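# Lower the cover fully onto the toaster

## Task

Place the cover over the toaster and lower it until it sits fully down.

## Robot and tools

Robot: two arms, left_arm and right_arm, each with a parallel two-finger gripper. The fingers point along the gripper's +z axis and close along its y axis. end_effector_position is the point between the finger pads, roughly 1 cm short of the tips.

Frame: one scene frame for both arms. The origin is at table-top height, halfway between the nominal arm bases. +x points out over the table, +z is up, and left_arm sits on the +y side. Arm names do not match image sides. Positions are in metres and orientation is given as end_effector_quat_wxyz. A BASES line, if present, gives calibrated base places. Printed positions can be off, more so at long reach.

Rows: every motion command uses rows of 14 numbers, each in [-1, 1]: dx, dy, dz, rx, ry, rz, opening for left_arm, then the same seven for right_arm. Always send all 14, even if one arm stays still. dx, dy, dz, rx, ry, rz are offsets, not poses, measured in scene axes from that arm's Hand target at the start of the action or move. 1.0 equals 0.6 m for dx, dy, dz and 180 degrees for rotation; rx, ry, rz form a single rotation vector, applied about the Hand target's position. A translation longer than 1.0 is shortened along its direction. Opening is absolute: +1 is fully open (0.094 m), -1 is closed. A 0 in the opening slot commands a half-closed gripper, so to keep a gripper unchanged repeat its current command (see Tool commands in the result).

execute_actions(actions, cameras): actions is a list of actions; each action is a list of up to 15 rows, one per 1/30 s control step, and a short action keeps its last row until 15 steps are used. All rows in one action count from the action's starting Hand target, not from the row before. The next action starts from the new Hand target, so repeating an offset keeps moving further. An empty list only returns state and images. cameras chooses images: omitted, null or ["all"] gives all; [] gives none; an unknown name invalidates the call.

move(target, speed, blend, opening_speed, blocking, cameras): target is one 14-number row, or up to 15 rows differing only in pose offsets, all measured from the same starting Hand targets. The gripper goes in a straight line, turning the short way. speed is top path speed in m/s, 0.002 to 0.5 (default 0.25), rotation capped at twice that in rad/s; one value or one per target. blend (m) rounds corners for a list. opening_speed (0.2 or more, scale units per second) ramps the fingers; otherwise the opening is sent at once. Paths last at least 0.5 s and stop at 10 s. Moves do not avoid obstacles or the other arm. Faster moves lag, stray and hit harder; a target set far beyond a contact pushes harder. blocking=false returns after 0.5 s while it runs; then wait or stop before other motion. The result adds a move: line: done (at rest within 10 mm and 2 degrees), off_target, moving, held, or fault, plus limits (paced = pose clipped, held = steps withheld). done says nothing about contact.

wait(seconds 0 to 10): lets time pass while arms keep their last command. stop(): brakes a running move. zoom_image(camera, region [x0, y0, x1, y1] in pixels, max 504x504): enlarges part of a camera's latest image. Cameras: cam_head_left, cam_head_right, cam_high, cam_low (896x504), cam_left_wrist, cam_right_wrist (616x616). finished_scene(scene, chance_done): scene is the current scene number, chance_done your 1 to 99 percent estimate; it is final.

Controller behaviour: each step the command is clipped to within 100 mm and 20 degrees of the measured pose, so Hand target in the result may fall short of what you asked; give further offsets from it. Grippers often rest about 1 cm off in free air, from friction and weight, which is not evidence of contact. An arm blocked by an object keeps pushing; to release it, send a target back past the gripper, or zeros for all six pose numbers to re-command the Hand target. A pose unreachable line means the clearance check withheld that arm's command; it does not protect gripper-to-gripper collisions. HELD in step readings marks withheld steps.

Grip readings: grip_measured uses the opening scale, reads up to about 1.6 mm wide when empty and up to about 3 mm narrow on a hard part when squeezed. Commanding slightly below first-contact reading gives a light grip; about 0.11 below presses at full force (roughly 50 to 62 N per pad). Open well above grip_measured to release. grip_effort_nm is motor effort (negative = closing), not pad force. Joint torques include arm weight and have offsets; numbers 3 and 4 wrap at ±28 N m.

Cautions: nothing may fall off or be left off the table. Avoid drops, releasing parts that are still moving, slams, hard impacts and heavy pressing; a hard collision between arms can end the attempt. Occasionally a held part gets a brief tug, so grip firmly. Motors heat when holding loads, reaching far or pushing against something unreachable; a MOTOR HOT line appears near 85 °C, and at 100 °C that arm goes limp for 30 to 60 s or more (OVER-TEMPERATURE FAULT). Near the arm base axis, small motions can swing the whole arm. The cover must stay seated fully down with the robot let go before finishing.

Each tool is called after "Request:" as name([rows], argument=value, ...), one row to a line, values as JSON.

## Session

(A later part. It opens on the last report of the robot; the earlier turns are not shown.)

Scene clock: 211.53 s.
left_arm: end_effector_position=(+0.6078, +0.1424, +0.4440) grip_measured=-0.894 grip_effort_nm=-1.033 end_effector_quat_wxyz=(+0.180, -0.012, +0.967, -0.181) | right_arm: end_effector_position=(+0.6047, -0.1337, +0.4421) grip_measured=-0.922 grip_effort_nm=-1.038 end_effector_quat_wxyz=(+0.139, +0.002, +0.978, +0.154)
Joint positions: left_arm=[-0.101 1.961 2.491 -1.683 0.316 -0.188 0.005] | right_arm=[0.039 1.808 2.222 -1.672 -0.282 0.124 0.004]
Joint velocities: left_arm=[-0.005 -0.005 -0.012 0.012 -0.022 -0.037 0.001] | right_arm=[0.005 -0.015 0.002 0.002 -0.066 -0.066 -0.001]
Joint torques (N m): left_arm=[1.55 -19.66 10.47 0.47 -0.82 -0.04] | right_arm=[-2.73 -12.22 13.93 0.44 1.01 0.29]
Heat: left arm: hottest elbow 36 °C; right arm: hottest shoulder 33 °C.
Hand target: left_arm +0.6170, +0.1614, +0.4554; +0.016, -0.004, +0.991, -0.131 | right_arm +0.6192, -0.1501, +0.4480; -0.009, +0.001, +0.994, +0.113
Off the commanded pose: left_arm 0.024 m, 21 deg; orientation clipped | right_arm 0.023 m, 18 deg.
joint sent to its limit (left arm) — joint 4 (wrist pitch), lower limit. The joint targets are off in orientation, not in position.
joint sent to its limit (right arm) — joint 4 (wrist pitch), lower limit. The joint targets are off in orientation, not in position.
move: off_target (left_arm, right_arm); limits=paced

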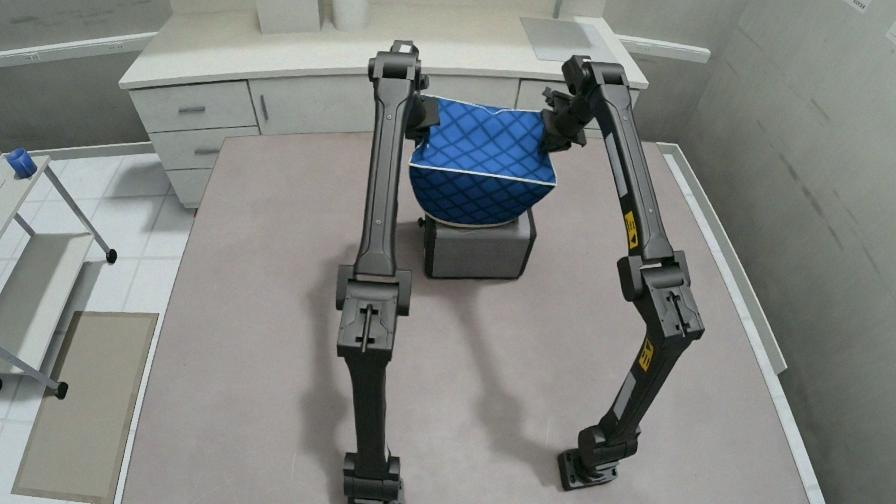

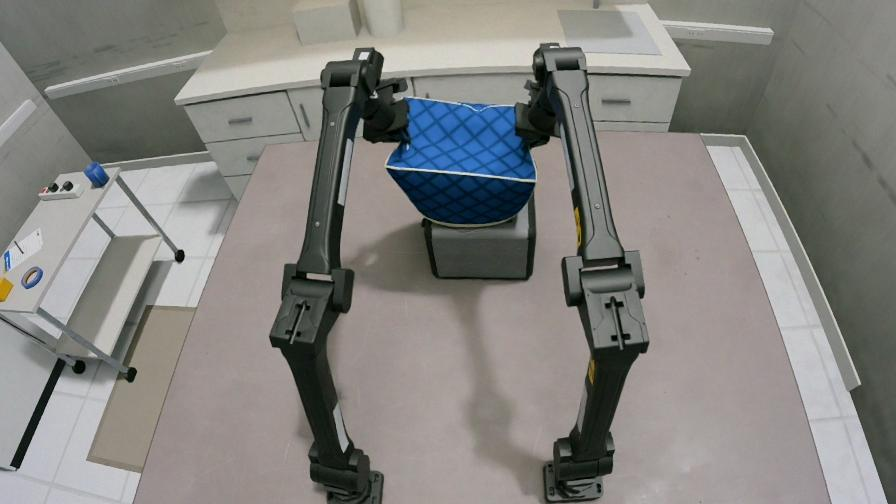

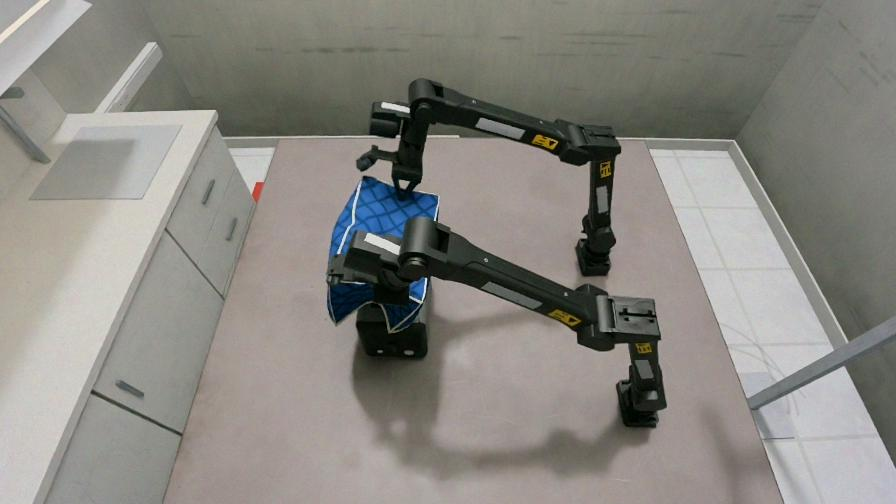

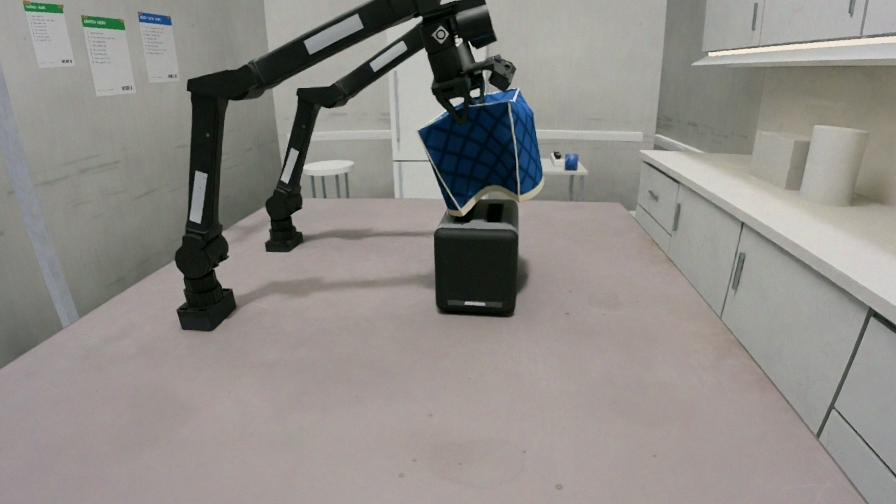

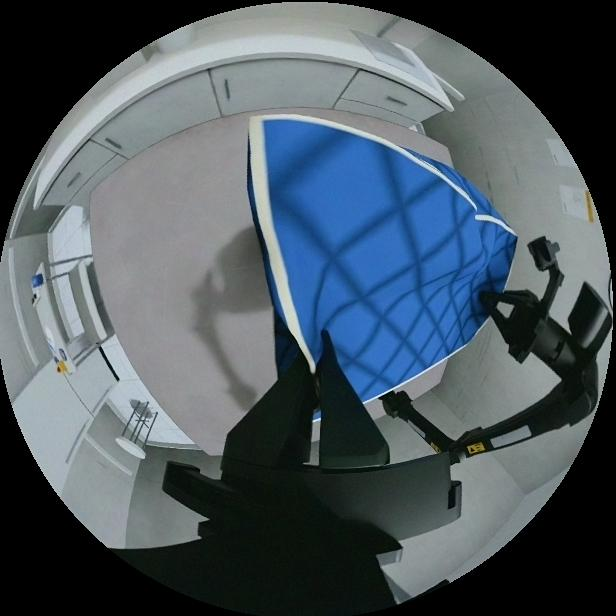

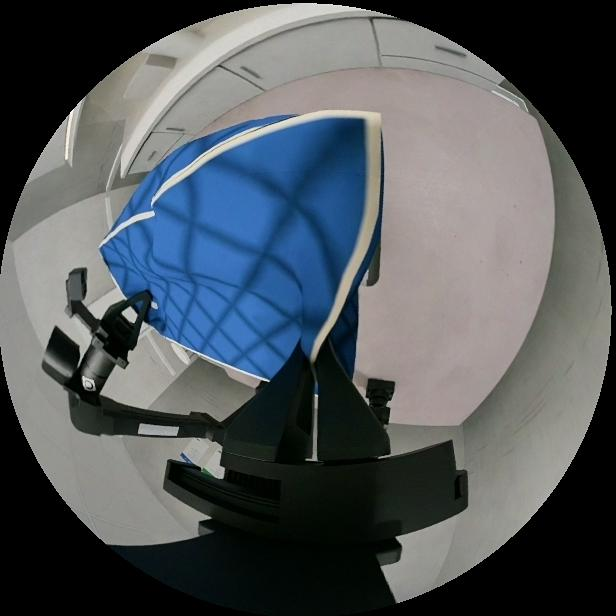

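Request:
move(target=[-0.06,0.04,-0.0,0.05,0,0,-1,-0.06,-0.04,-0.0,-0.05,0,0,-1], speed=0.1)

Request:
zoom_image(camera="cam_low", region=[360, 60, 600, 330])

Request:
zoom_image(camera="cam_head_right", region=[350, 60, 600, 310])

Scene clock: 227.10 s.
left_arm: end_effector_position=(+0.5865, +0.1436, +0.4288) grip_measured=-0.894 grip_effort_nm=-1.018 end_effector_quat_wxyz=(+0.167, +0.005, +0.980, -0.110) | right_arm: end_effector_position=(+0.5910, -0.1355, +0.4352) grip_measured=-0.922 grip_effort_nm=-1.038 end_effector_quat_wxyz=(+0.137, -0.009, +0.987, +0.088)
Joint positions: left_arm=[-0.141 1.901 2.38 -1.683 0.171 -0.157 0.005] | right_arm=[0.077 1.772 2.169 -1.672 -0.144 0.118 0.004]
Joint velocities: left_arm=[-0.005 -0.015 -0.007 0.022 -0.007 0.022 0] | right_arm=[0.005 -0.005 -0.002 -0.017 -0.022 -0.007 0]
Joint torques (N m): left_arm=[3.78 -23.77 7.51 0.38 -1.59 0.13] | right_arm=[-4.66 -16.21 7.92 0.44 1.93 0]
Heat: left arm: hottest elbow 37 °C; right arm: hottest shoulder 33 °C.
Hand target: left_arm +0.5810, +0.1854, +0.4549; +0.017, -0.003, +0.998, -0.052 | right_arm +0.5834, -0.1743, +0.4486; -0.009, +0.002, +0.999, +0.034
Off the commanded pose: left_arm 0.050 m, 19 deg | right_arm 0.041 m, 18 deg.
joint sent to its limit (left arm) — joint 4 (wrist pitch), lower limit. The joint targets are off in orientation, not in position.
joint sent to its limit (right arm) — joint 4 (wrist pitch), lower limit. The joint targets are off in orientation, not in position.
move: off_target (left_arm, right_arm)

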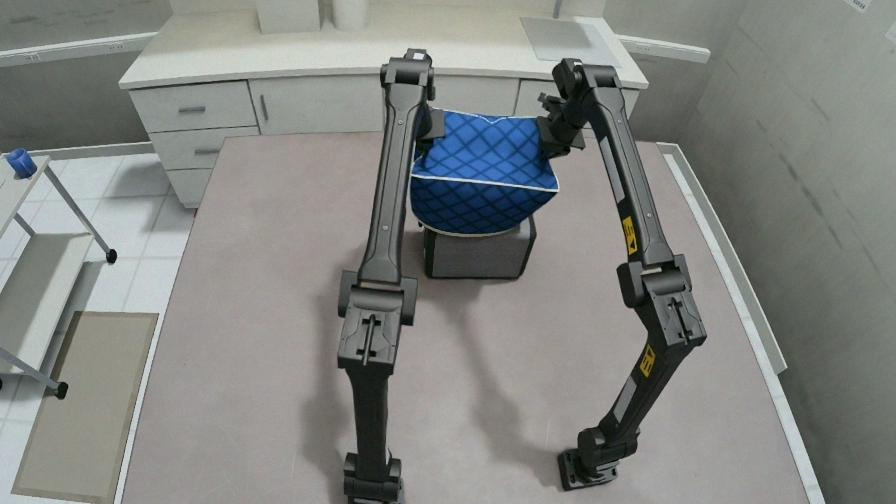

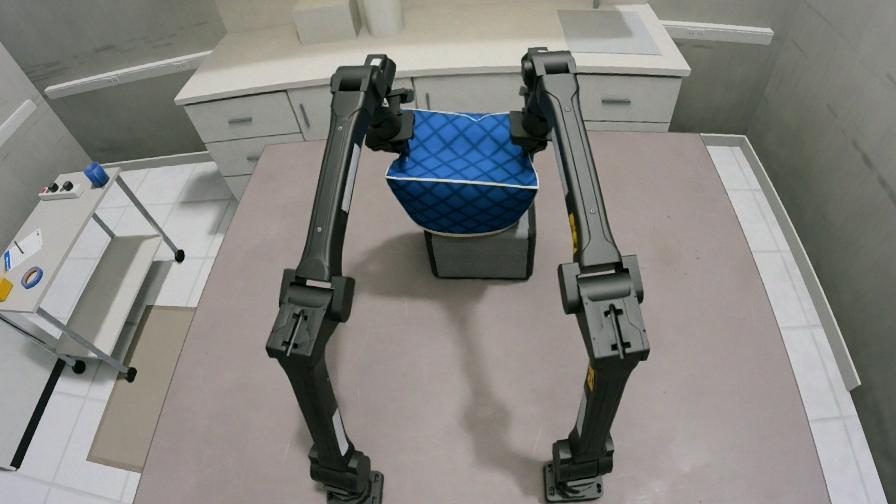

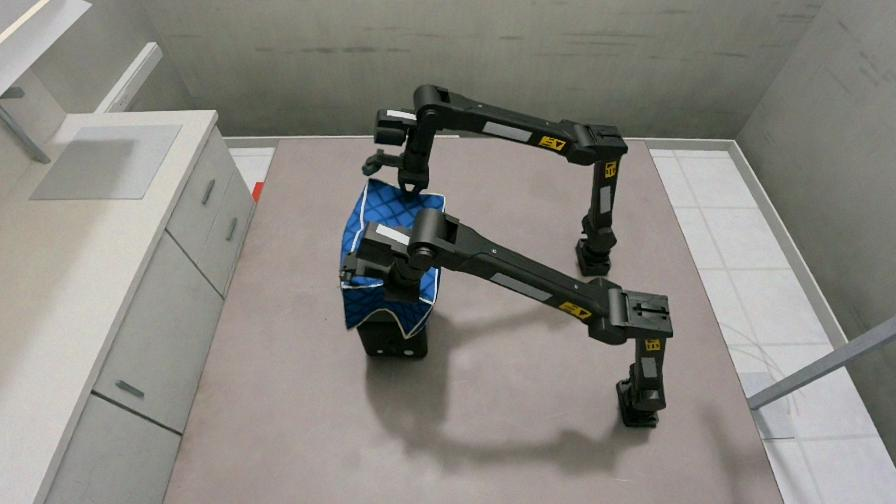

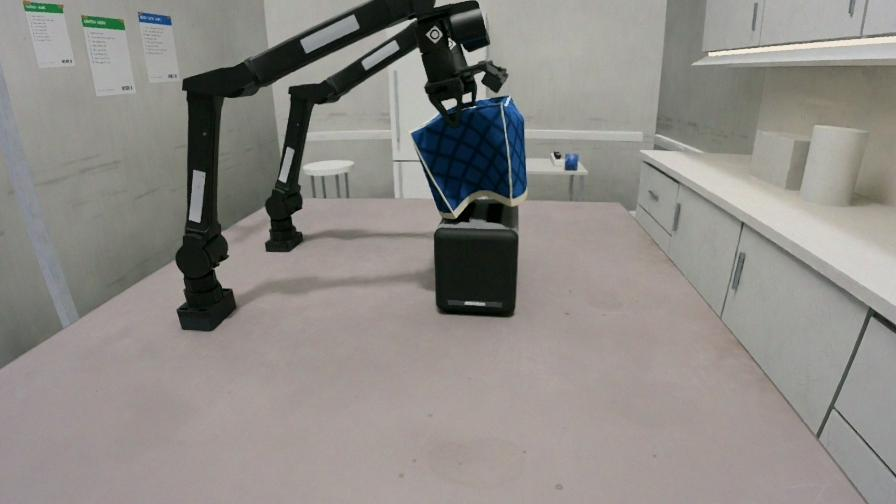

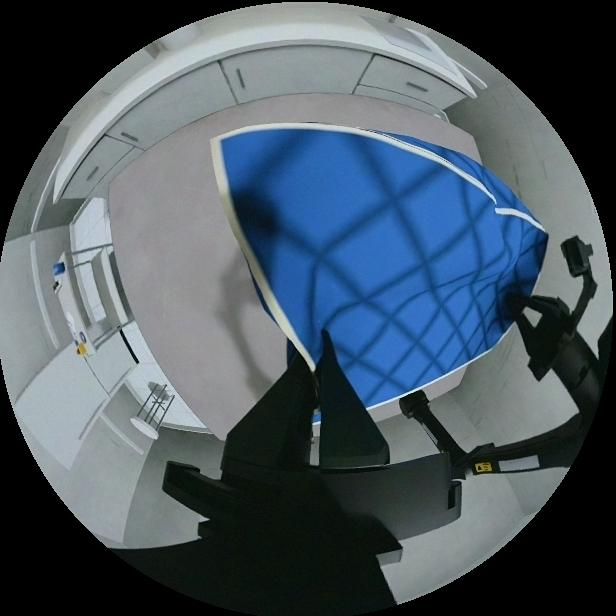

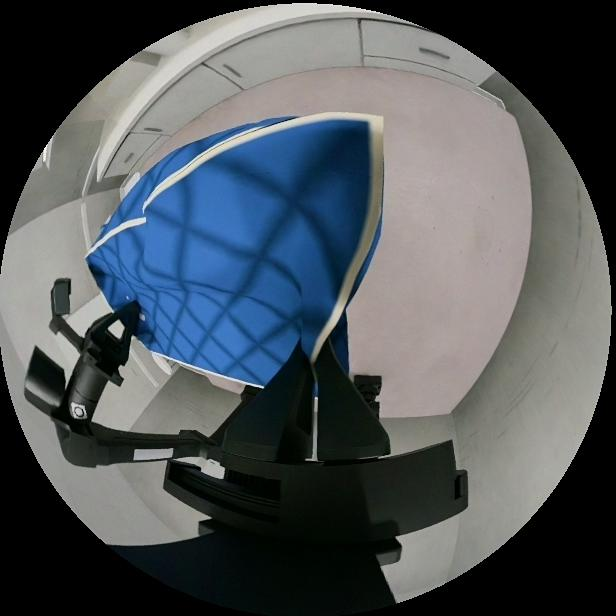

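Scaled by 1.867.

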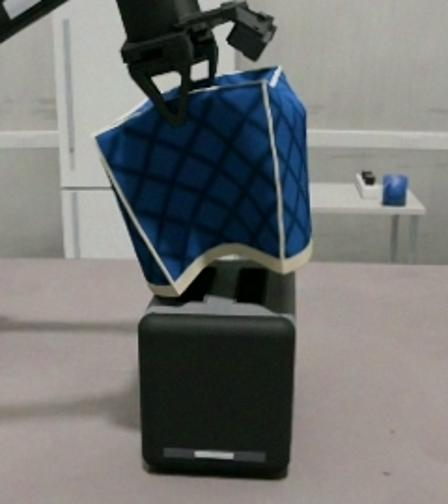

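Scaled by 2.016.

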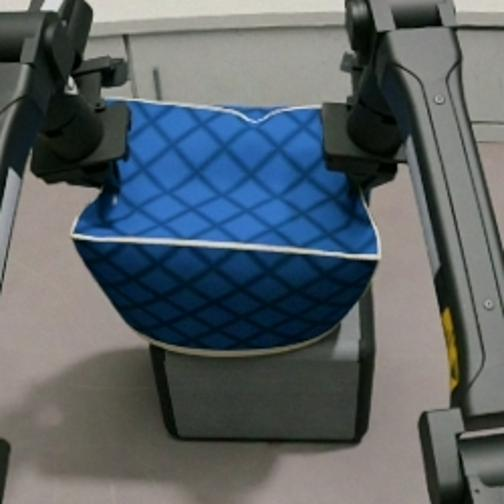

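Request:
move(target=[0,-0.015,0.0,0.22,-0.09,0,-1,-0.007,0.015,0,-0.22,-0.085,0,-1], speed=0.15)

Request:
zoom_image(camera="cam_low", region=[360, 60, 600, 330])

Request:
zoom_image(camera="cam_head_right", region=[350, 60, 600, 310])

Scene clock: 241.27 s.
left_arm: end_effector_position=(+0.5823, +0.1379, +0.4322) grip_measured=-0.894 grip_effort_nm=-1.028 end_effector_quat_wxyz=(+0.212, +0.040, +0.958, +0.190) | right_arm: end_effector_position=(+0.5877, -0.1280, +0.4339) grip_measured=-0.922 grip_effort_nm=-1.038 end_effector_quat_wxyz=(+0.176, -0.044, +0.962, -0.206)
Joint positions: left_arm=[-0.322 1.901 2.35 -1.683 -0.478 -0.15 0.005] | right_arm=[0.271 1.772 2.121 -1.663 0.49 0.152 0.004]
Joint velocities: left_arm=[0.015 0.005 0.007 -0.007 0.022 0.007 0] | right_arm=[-0.005 -0.015 0.022 0.012 -0.022 0.007 0]
Joint torques (N m): left_arm=[3.08 -22.36 7.17 0.32 -2.48 0.16] | right_arm=[-4.31 -15.91 7.6 0.01 2.75 0.42]
Heat: left arm: hottest elbow 36 °C; right arm: hottest shoulder 35 °C.
Hand target: left_arm +0.5793, +0.1767, +0.4527; +0.222, +0.017, +0.950, +0.220 (last step not sent: back at the drive's target) | right_arm +0.5793, -0.1647, +0.4484; +0.179, -0.010, +0.955, -0.236 (last step not sent: back at the drive's target)
Off the commanded pose: left_arm 0.045 m, 14 deg | right_arm 0.041 m, 14 deg.
move: held (left_arm, right_arm; a check stopped the path); limits=held
pose unreachable (left arm): on one or more control steps of this call, first in action 0 (counted from 0), this arm could not follow its commanded pose, so it was not sent that pose on those steps. On the call's last step it was still not sent that pose. It may still have moved: this result reports where it is.
cause: moving toward the commanded pose would bring a part of the arm too close to another arm (this arm's wrist (the part past joint 4) and the right arm's wrist (the part past joint 4), where that arm would come to rest).
pose unreachable (right arm): on one or more control steps of this call, first in action 0 (counted from 0), this arm could not follow its commanded pose, so it was not sent that pose on those steps. On the call's last step it was still not sent that pose. It may still have moved: this result reports where it is.
cause: moving toward the commanded pose would bring a part of the arm too close to another arm (this arm's wrist (the part past joint 4) and the left arm's wrist (the part past joint 4), where that arm would come to rest).

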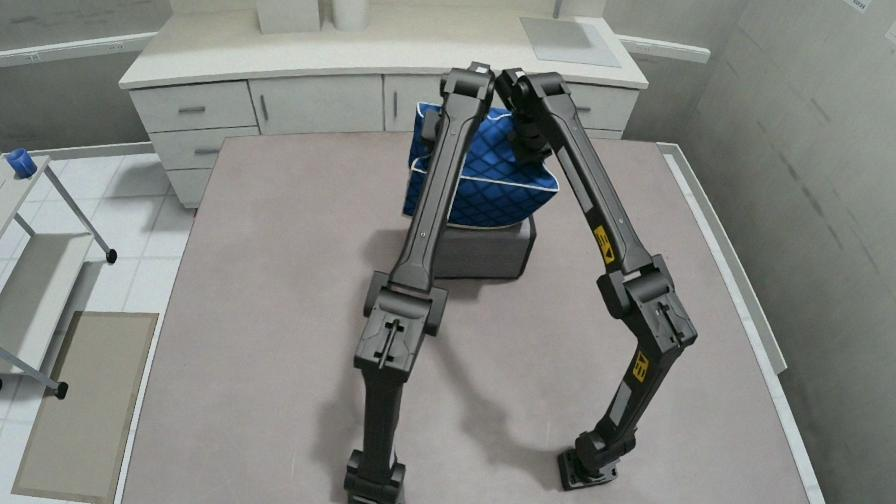

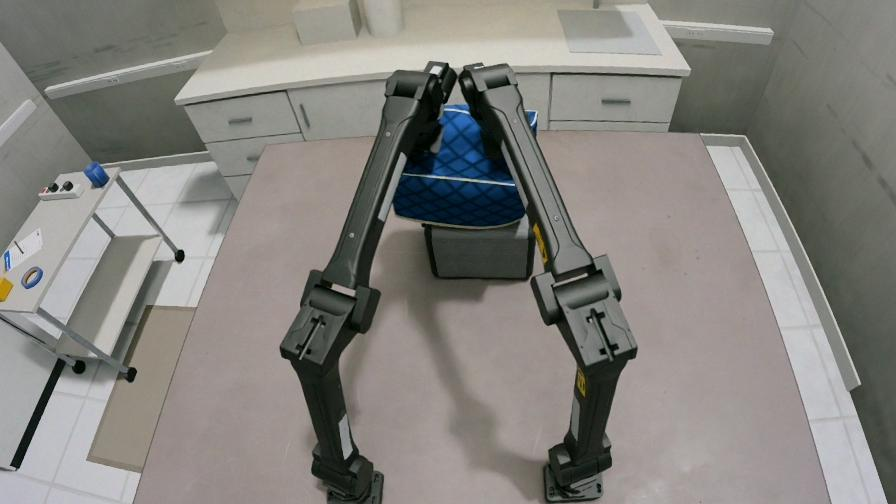

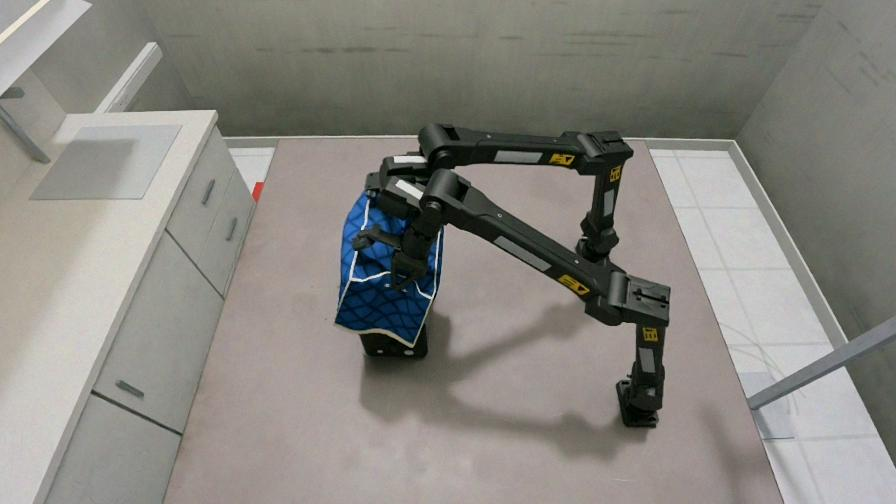

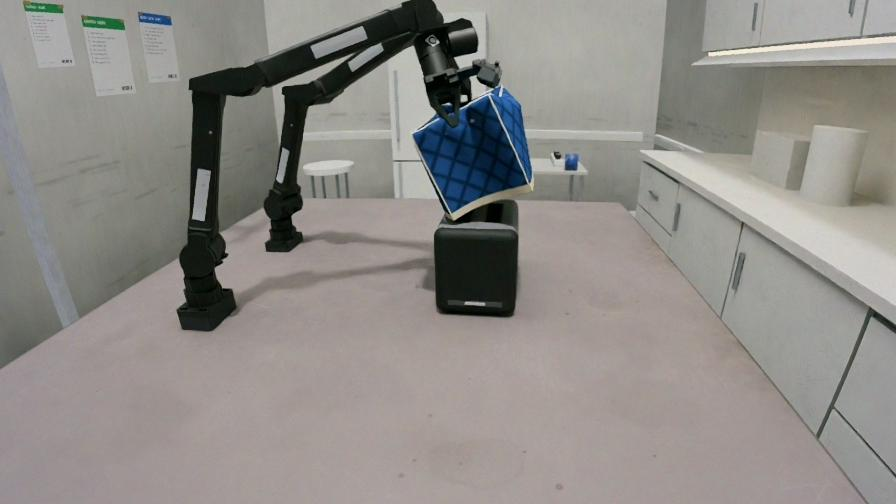

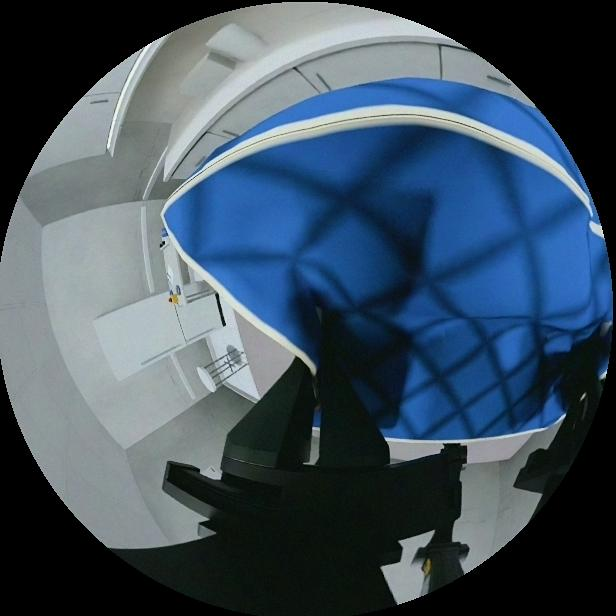

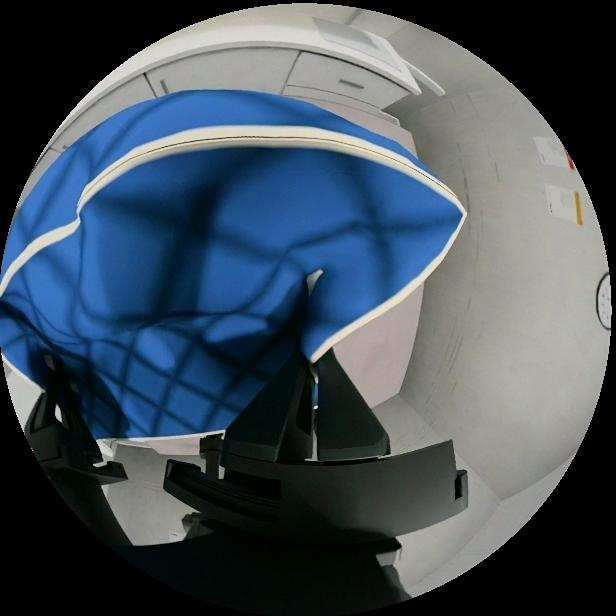

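Scaled by 1.867.

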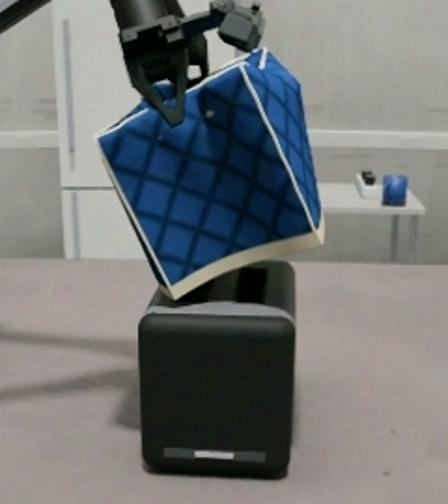

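Scaled by 2.016.

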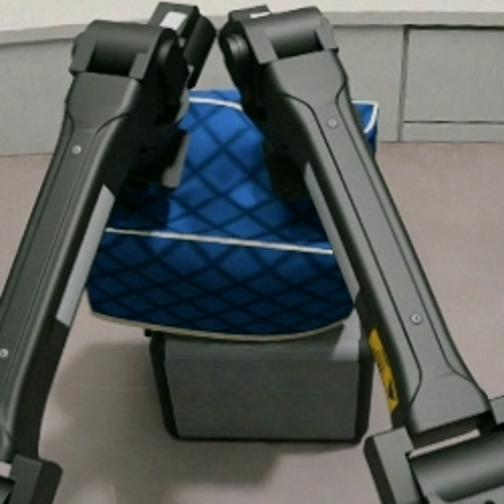

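Request:
move(target=[-0.058,-0.02,0.0,-0.03,0,0,-1,-0.058,-0.03,0,0.03,0,0,-1], speed=0.1)

Request:
zoom_image(camera="cam_low", region=[360, 60, 600, 330])

Request:
zoom_image(camera="cam_head_right", region=[350, 60, 600, 310])

Scene clock: 252.43 s.
left_arm: end_effector_position=(+0.5710, +0.1326, +0.4241) grip_measured=-0.894 grip_effort_nm=-1.023 end_effector_quat_wxyz=(+0.200, +0.048, +0.961, +0.186) | right_arm: end_effector_position=(+0.5664, -0.1297, +0.4338) grip_measured=-0.922 grip_effort_nm=-1.033 end_effector_quat_wxyz=(+0.176, -0.045, +0.965, -0.190)
Joint positions: left_arm=[-0.333 1.873 2.293 -1.68 -0.466 -0.154 0.005] | right_arm=[0.271 1.702 2.032 -1.638 0.459 0.153 0.004]
Joint velocities: left_arm=[-0.015 0.005 0.007 0.002 -0.037 -0.066 0.001] | right_arm=[-0.015 0.005 -0.007 0.012 0.037 0.051 -0.001]
Joint torques (N m): left_arm=[3.78 -23.59 7.32 0.44 -1.7 -0.07] | right_arm=[-5.71 -15.38 7.92 0.17 1.85 0.33]
Heat: left arm: hottest shoulder 36 °C; right arm: hottest shoulder 35 °C.
Hand target: left_arm +0.5658, +0.1698, +0.4525; +0.221, +0.013, +0.954, +0.201 (last step not sent: back at the drive's target) | right_arm +0.5597, -0.1750, +0.4488; +0.179, -0.005, +0.961, -0.211
Off the commanded pose: left_arm 0.051 m, 5 deg | right_arm 0.059 m, 5 deg.
held back during your reply time or a wait (left arm), on 90 control steps: a part of the arm was too close to another arm, or the arm's last command would have brought one too close.
held back during your reply time or a wait (right arm), on 90 control steps: a part of the arm was too close to another arm, or the arm's last command would have brought one too close.
move: held (left_arm; a check stopped the path), off_target (right_arm; braked when a check withheld steps of left_arm); limits=held
pose unreachable (left arm): on one or more control steps of this call, first in action 0 (counted from 0), this arm could not follow its commanded pose, so it was not sent that pose on those steps. On the call's last step it was still not sent that pose. It may still have moved: this result reports where it is.
cause: moving toward the commanded pose would bring a part of the arm too close to another arm (this arm's wrist (the part past joint 4) and the right arm's wrist (the part past joint 4), where that arm would come to rest).
pose unreachable (right arm): on one or more control steps of this call, first in action 0 (counted from 0), this arm could not follow its commanded pose, so it was not sent that pose on those steps. It may still have moved: this result reports where it is.
cause: moving toward the commanded pose would bring a part of the arm too close to another arm (this arm's wrist (the part past joint 4) and the left arm's wrist (the part past joint 4), where that arm would come to rest).

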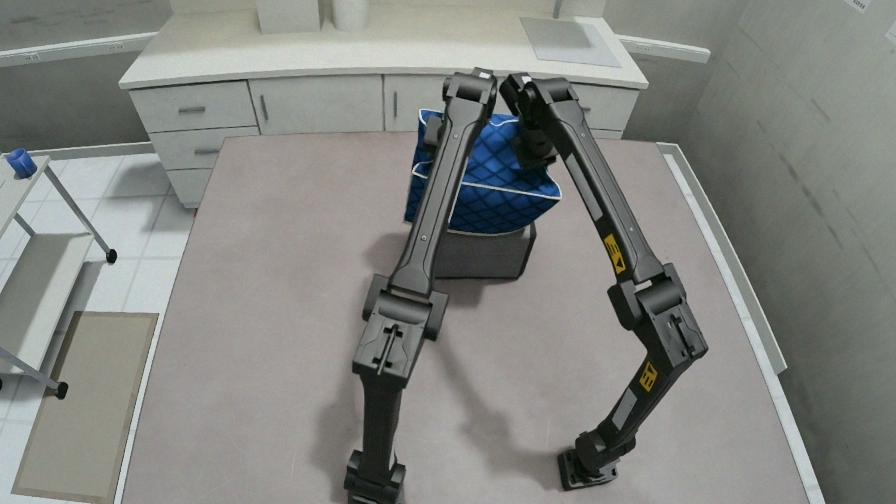

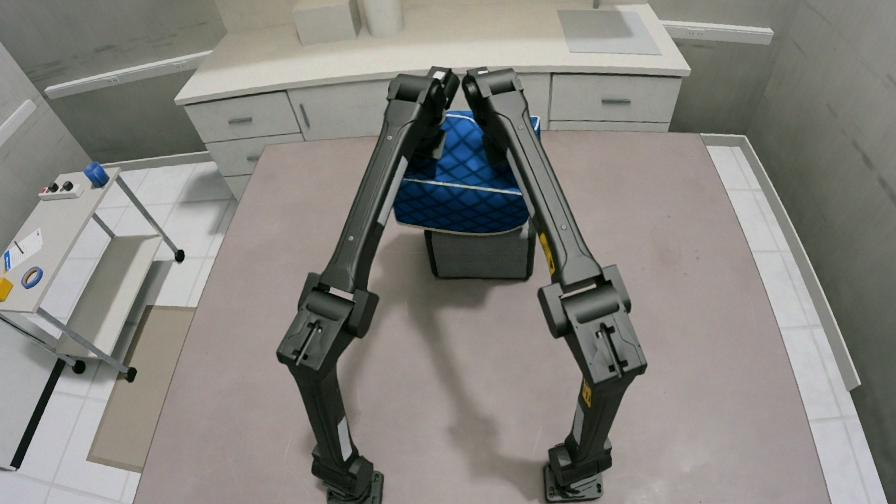

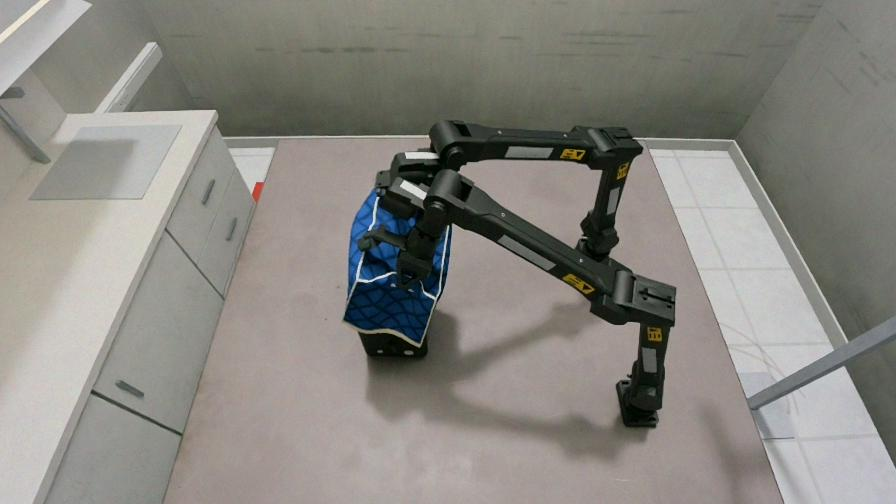

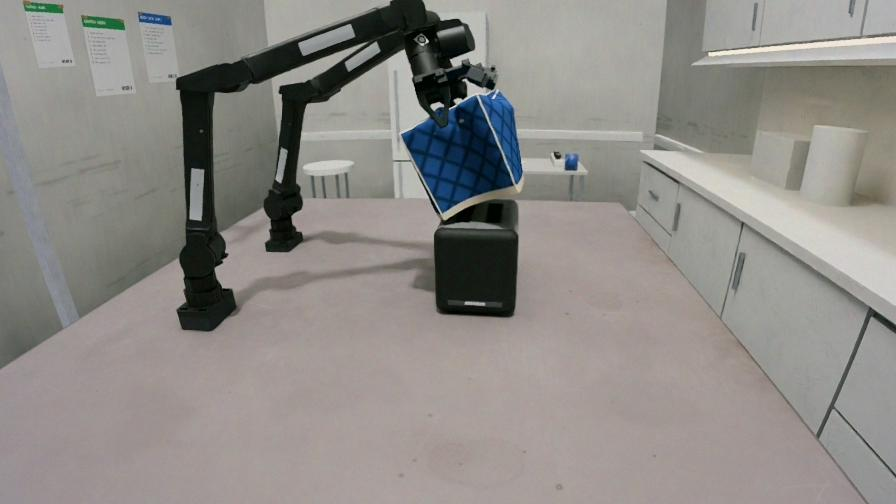

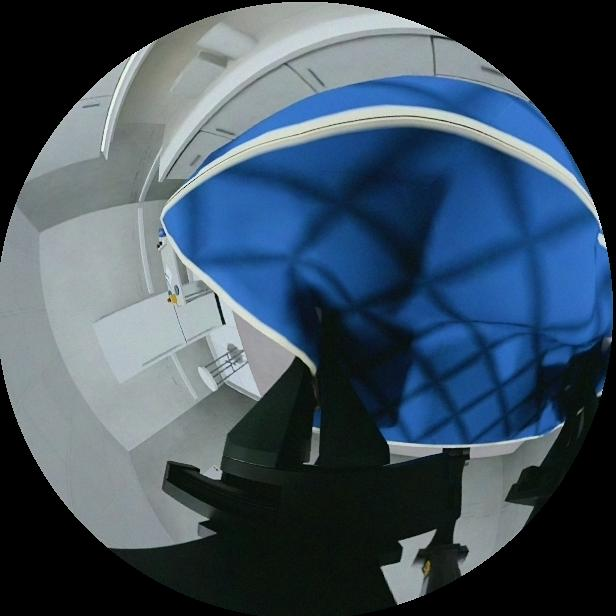

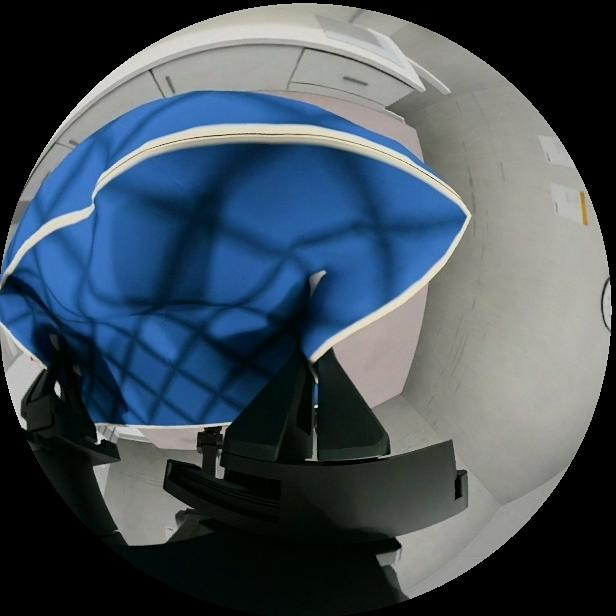

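Scaled by 1.867.

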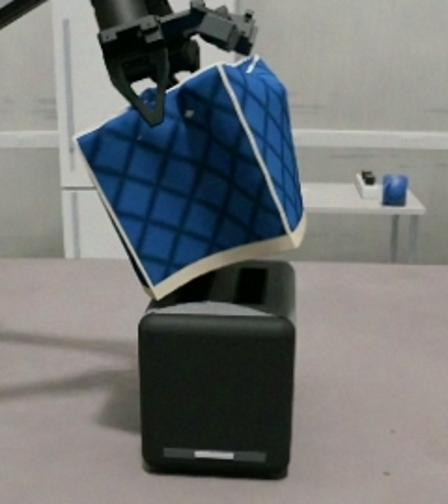

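Scaled by 2.016.

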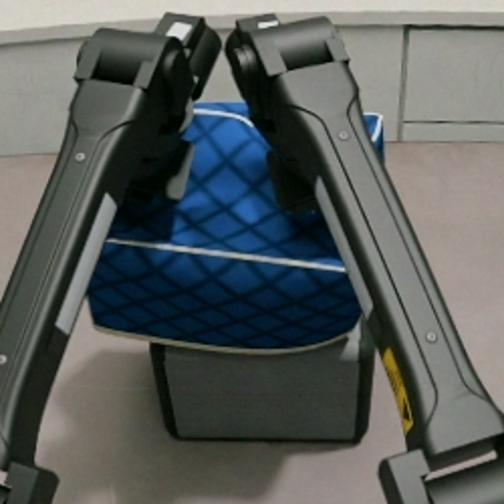

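Request:
move([
  [-0.01,-0.02,0.0,-0.08,0,0,-1,-0.01,-0.04,0,0.035,0,0,-1],
  [-0.045,-0.03,-0.02,-0.08,0,0,-1,-0.03,-0.04,-0.03,0.035,0,0,-1],
], speed=0.1)

Request:
zoom_image(camera="cam_low", region=[360, 60, 600, 330])

Request:
zoom_image(camera="cam_head_right", region=[350, 60, 600, 310])

Scene clock: 262.23 s.
left_arm: end_effector_position=(+0.5406, +0.1106, +0.4121) grip_measured=-0.894 grip_effort_nm=-1.033 end_effector_quat_wxyz=(+0.196, +0.022, +0.978, +0.063) | right_arm: end_effector_position=(+0.5491, -0.1558, +0.4179) grip_measured=-0.922 grip_effort_nm=-1.028 end_effector_quat_wxyz=(+0.174, -0.024, +0.975, -0.134)
Joint positions: left_arm=[-0.321 1.754 2.115 -1.586 -0.232 -0.231 0.005] | right_arm=[0.197 1.608 1.885 -1.55 0.333 0.134 0.004]
Joint velocities: left_arm=[0.005 -0.015 0.007 0.012 -0.007 -0.081 0] | right_arm=[-0.015 0.005 -0.017 -0.017 -0.037 0.007 0]
Joint torques (N m): left_arm=[3.84 -22.3 7.49 0.47 -1.67 -0.04] | right_arm=[-5.83 -14.33 8.06 0.38 1.91 0.05]
Heat: left arm: hottest shoulder 36 °C; right arm: hottest shoulder 36 °C.
Hand target: left_arm +0.5384, +0.1520, +0.4403; +0.220, -0.015, +0.972, +0.079 | right_arm +0.5416, -0.1993, +0.4315; +0.179, +0.005, +0.971, -0.159
Off the commanded pose: left_arm 0.050 m, 6 deg | right_arm 0.046 m, 4 deg.
held back during your reply time or a wait (left arm), on 90 control steps: a part of the arm was too close to another arm, or the arm's last command would have brought one too close.
move: off_target (left_arm, right_arm); a check withheld steps on the way to target 1, so it may have been missed; limits=held
pose unreachable (left arm): on one or more control steps of this call, first in action 0 (counted from 0), this arm could not follow its commanded pose, so it was not sent that pose on those steps. It may still have moved: this result reports where it is.
cause: moving toward the commanded pose would bring a part of the arm too close to another arm (this arm's wrist (the part past joint 4) and the right arm's wrist (the part past joint 4), where that arm would come to rest).
pose unreachable (right arm): on one or more control steps of this call, first in action 0 (counted from 0), this arm could not follow its commanded pose, so it was not sent that pose on those steps. It may still have moved: this result reports where it is.
cause: moving toward the commanded pose would bring a part of the arm too close to another arm (this arm's wrist (the part past joint 4) and the left arm's wrist (the part past joint 4), where that arm would come to rest).

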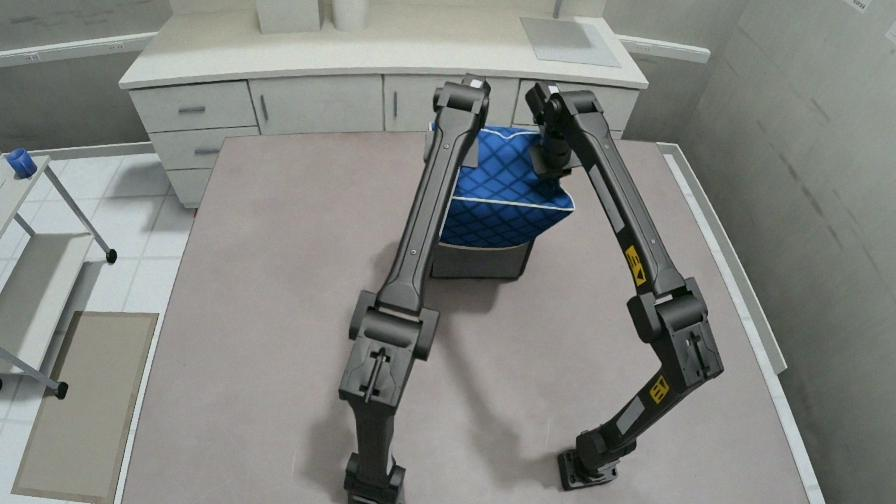

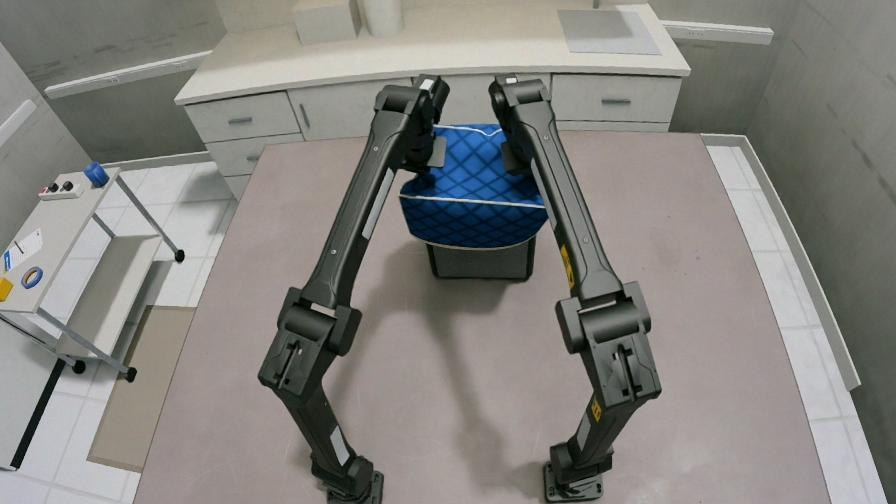

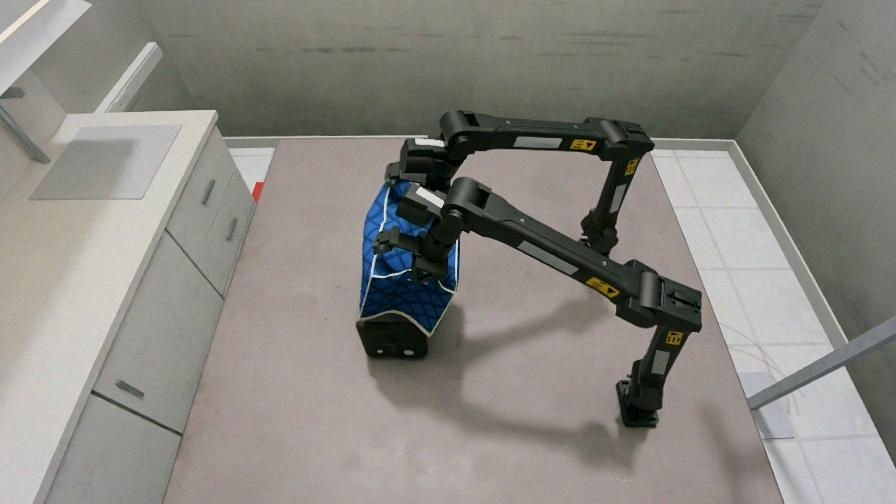

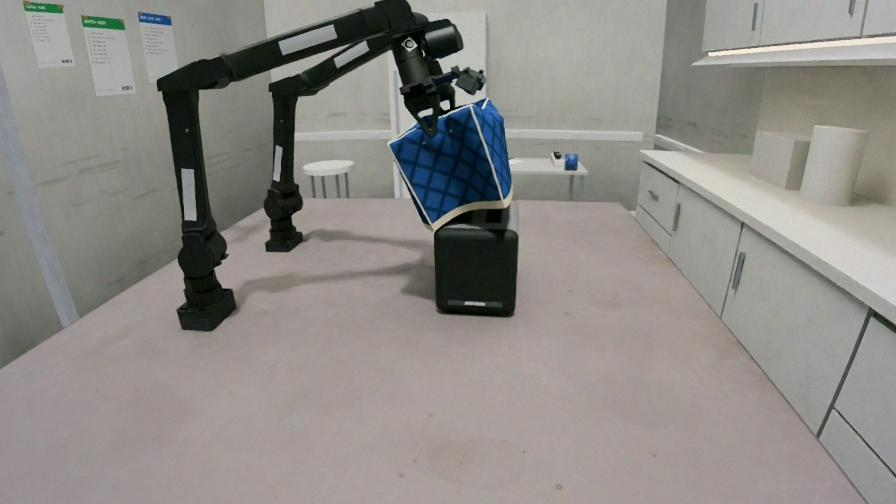

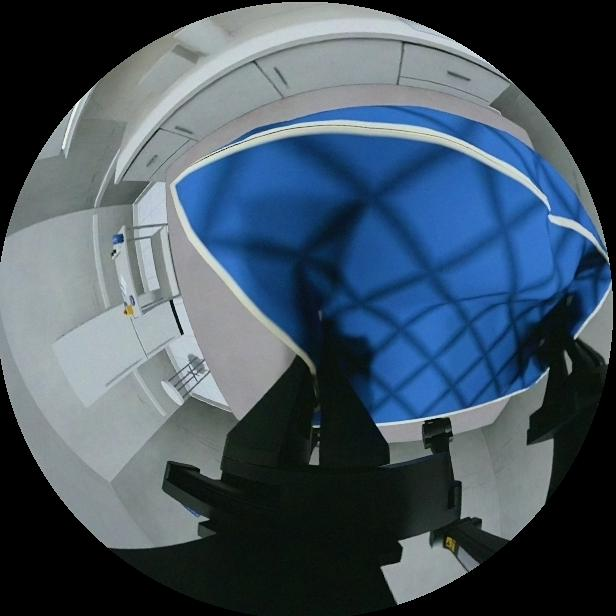

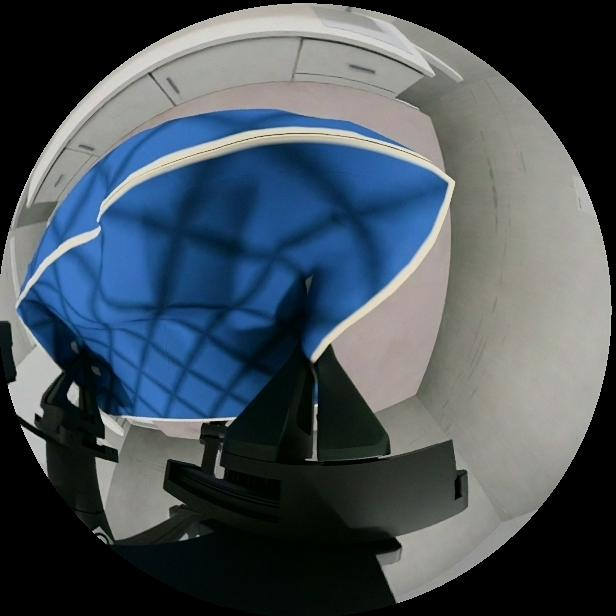

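Scaled by 1.867.

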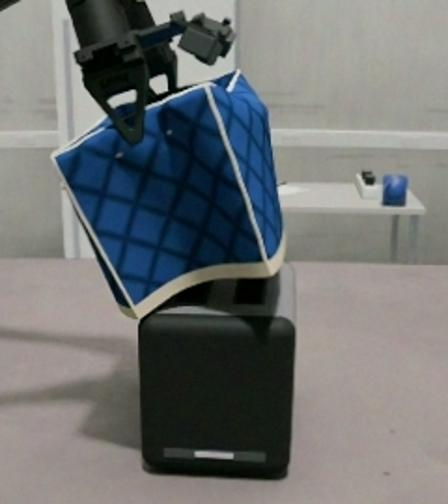

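Scaled by 2.016.

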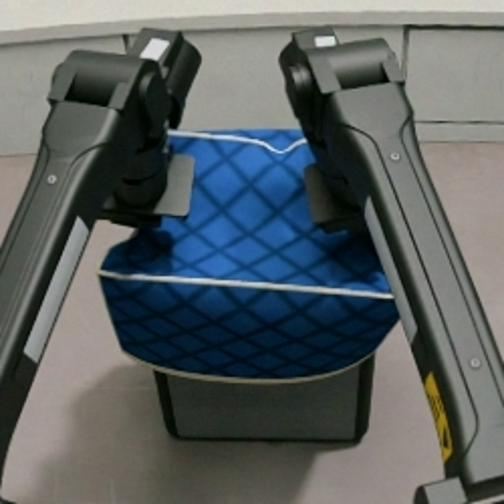

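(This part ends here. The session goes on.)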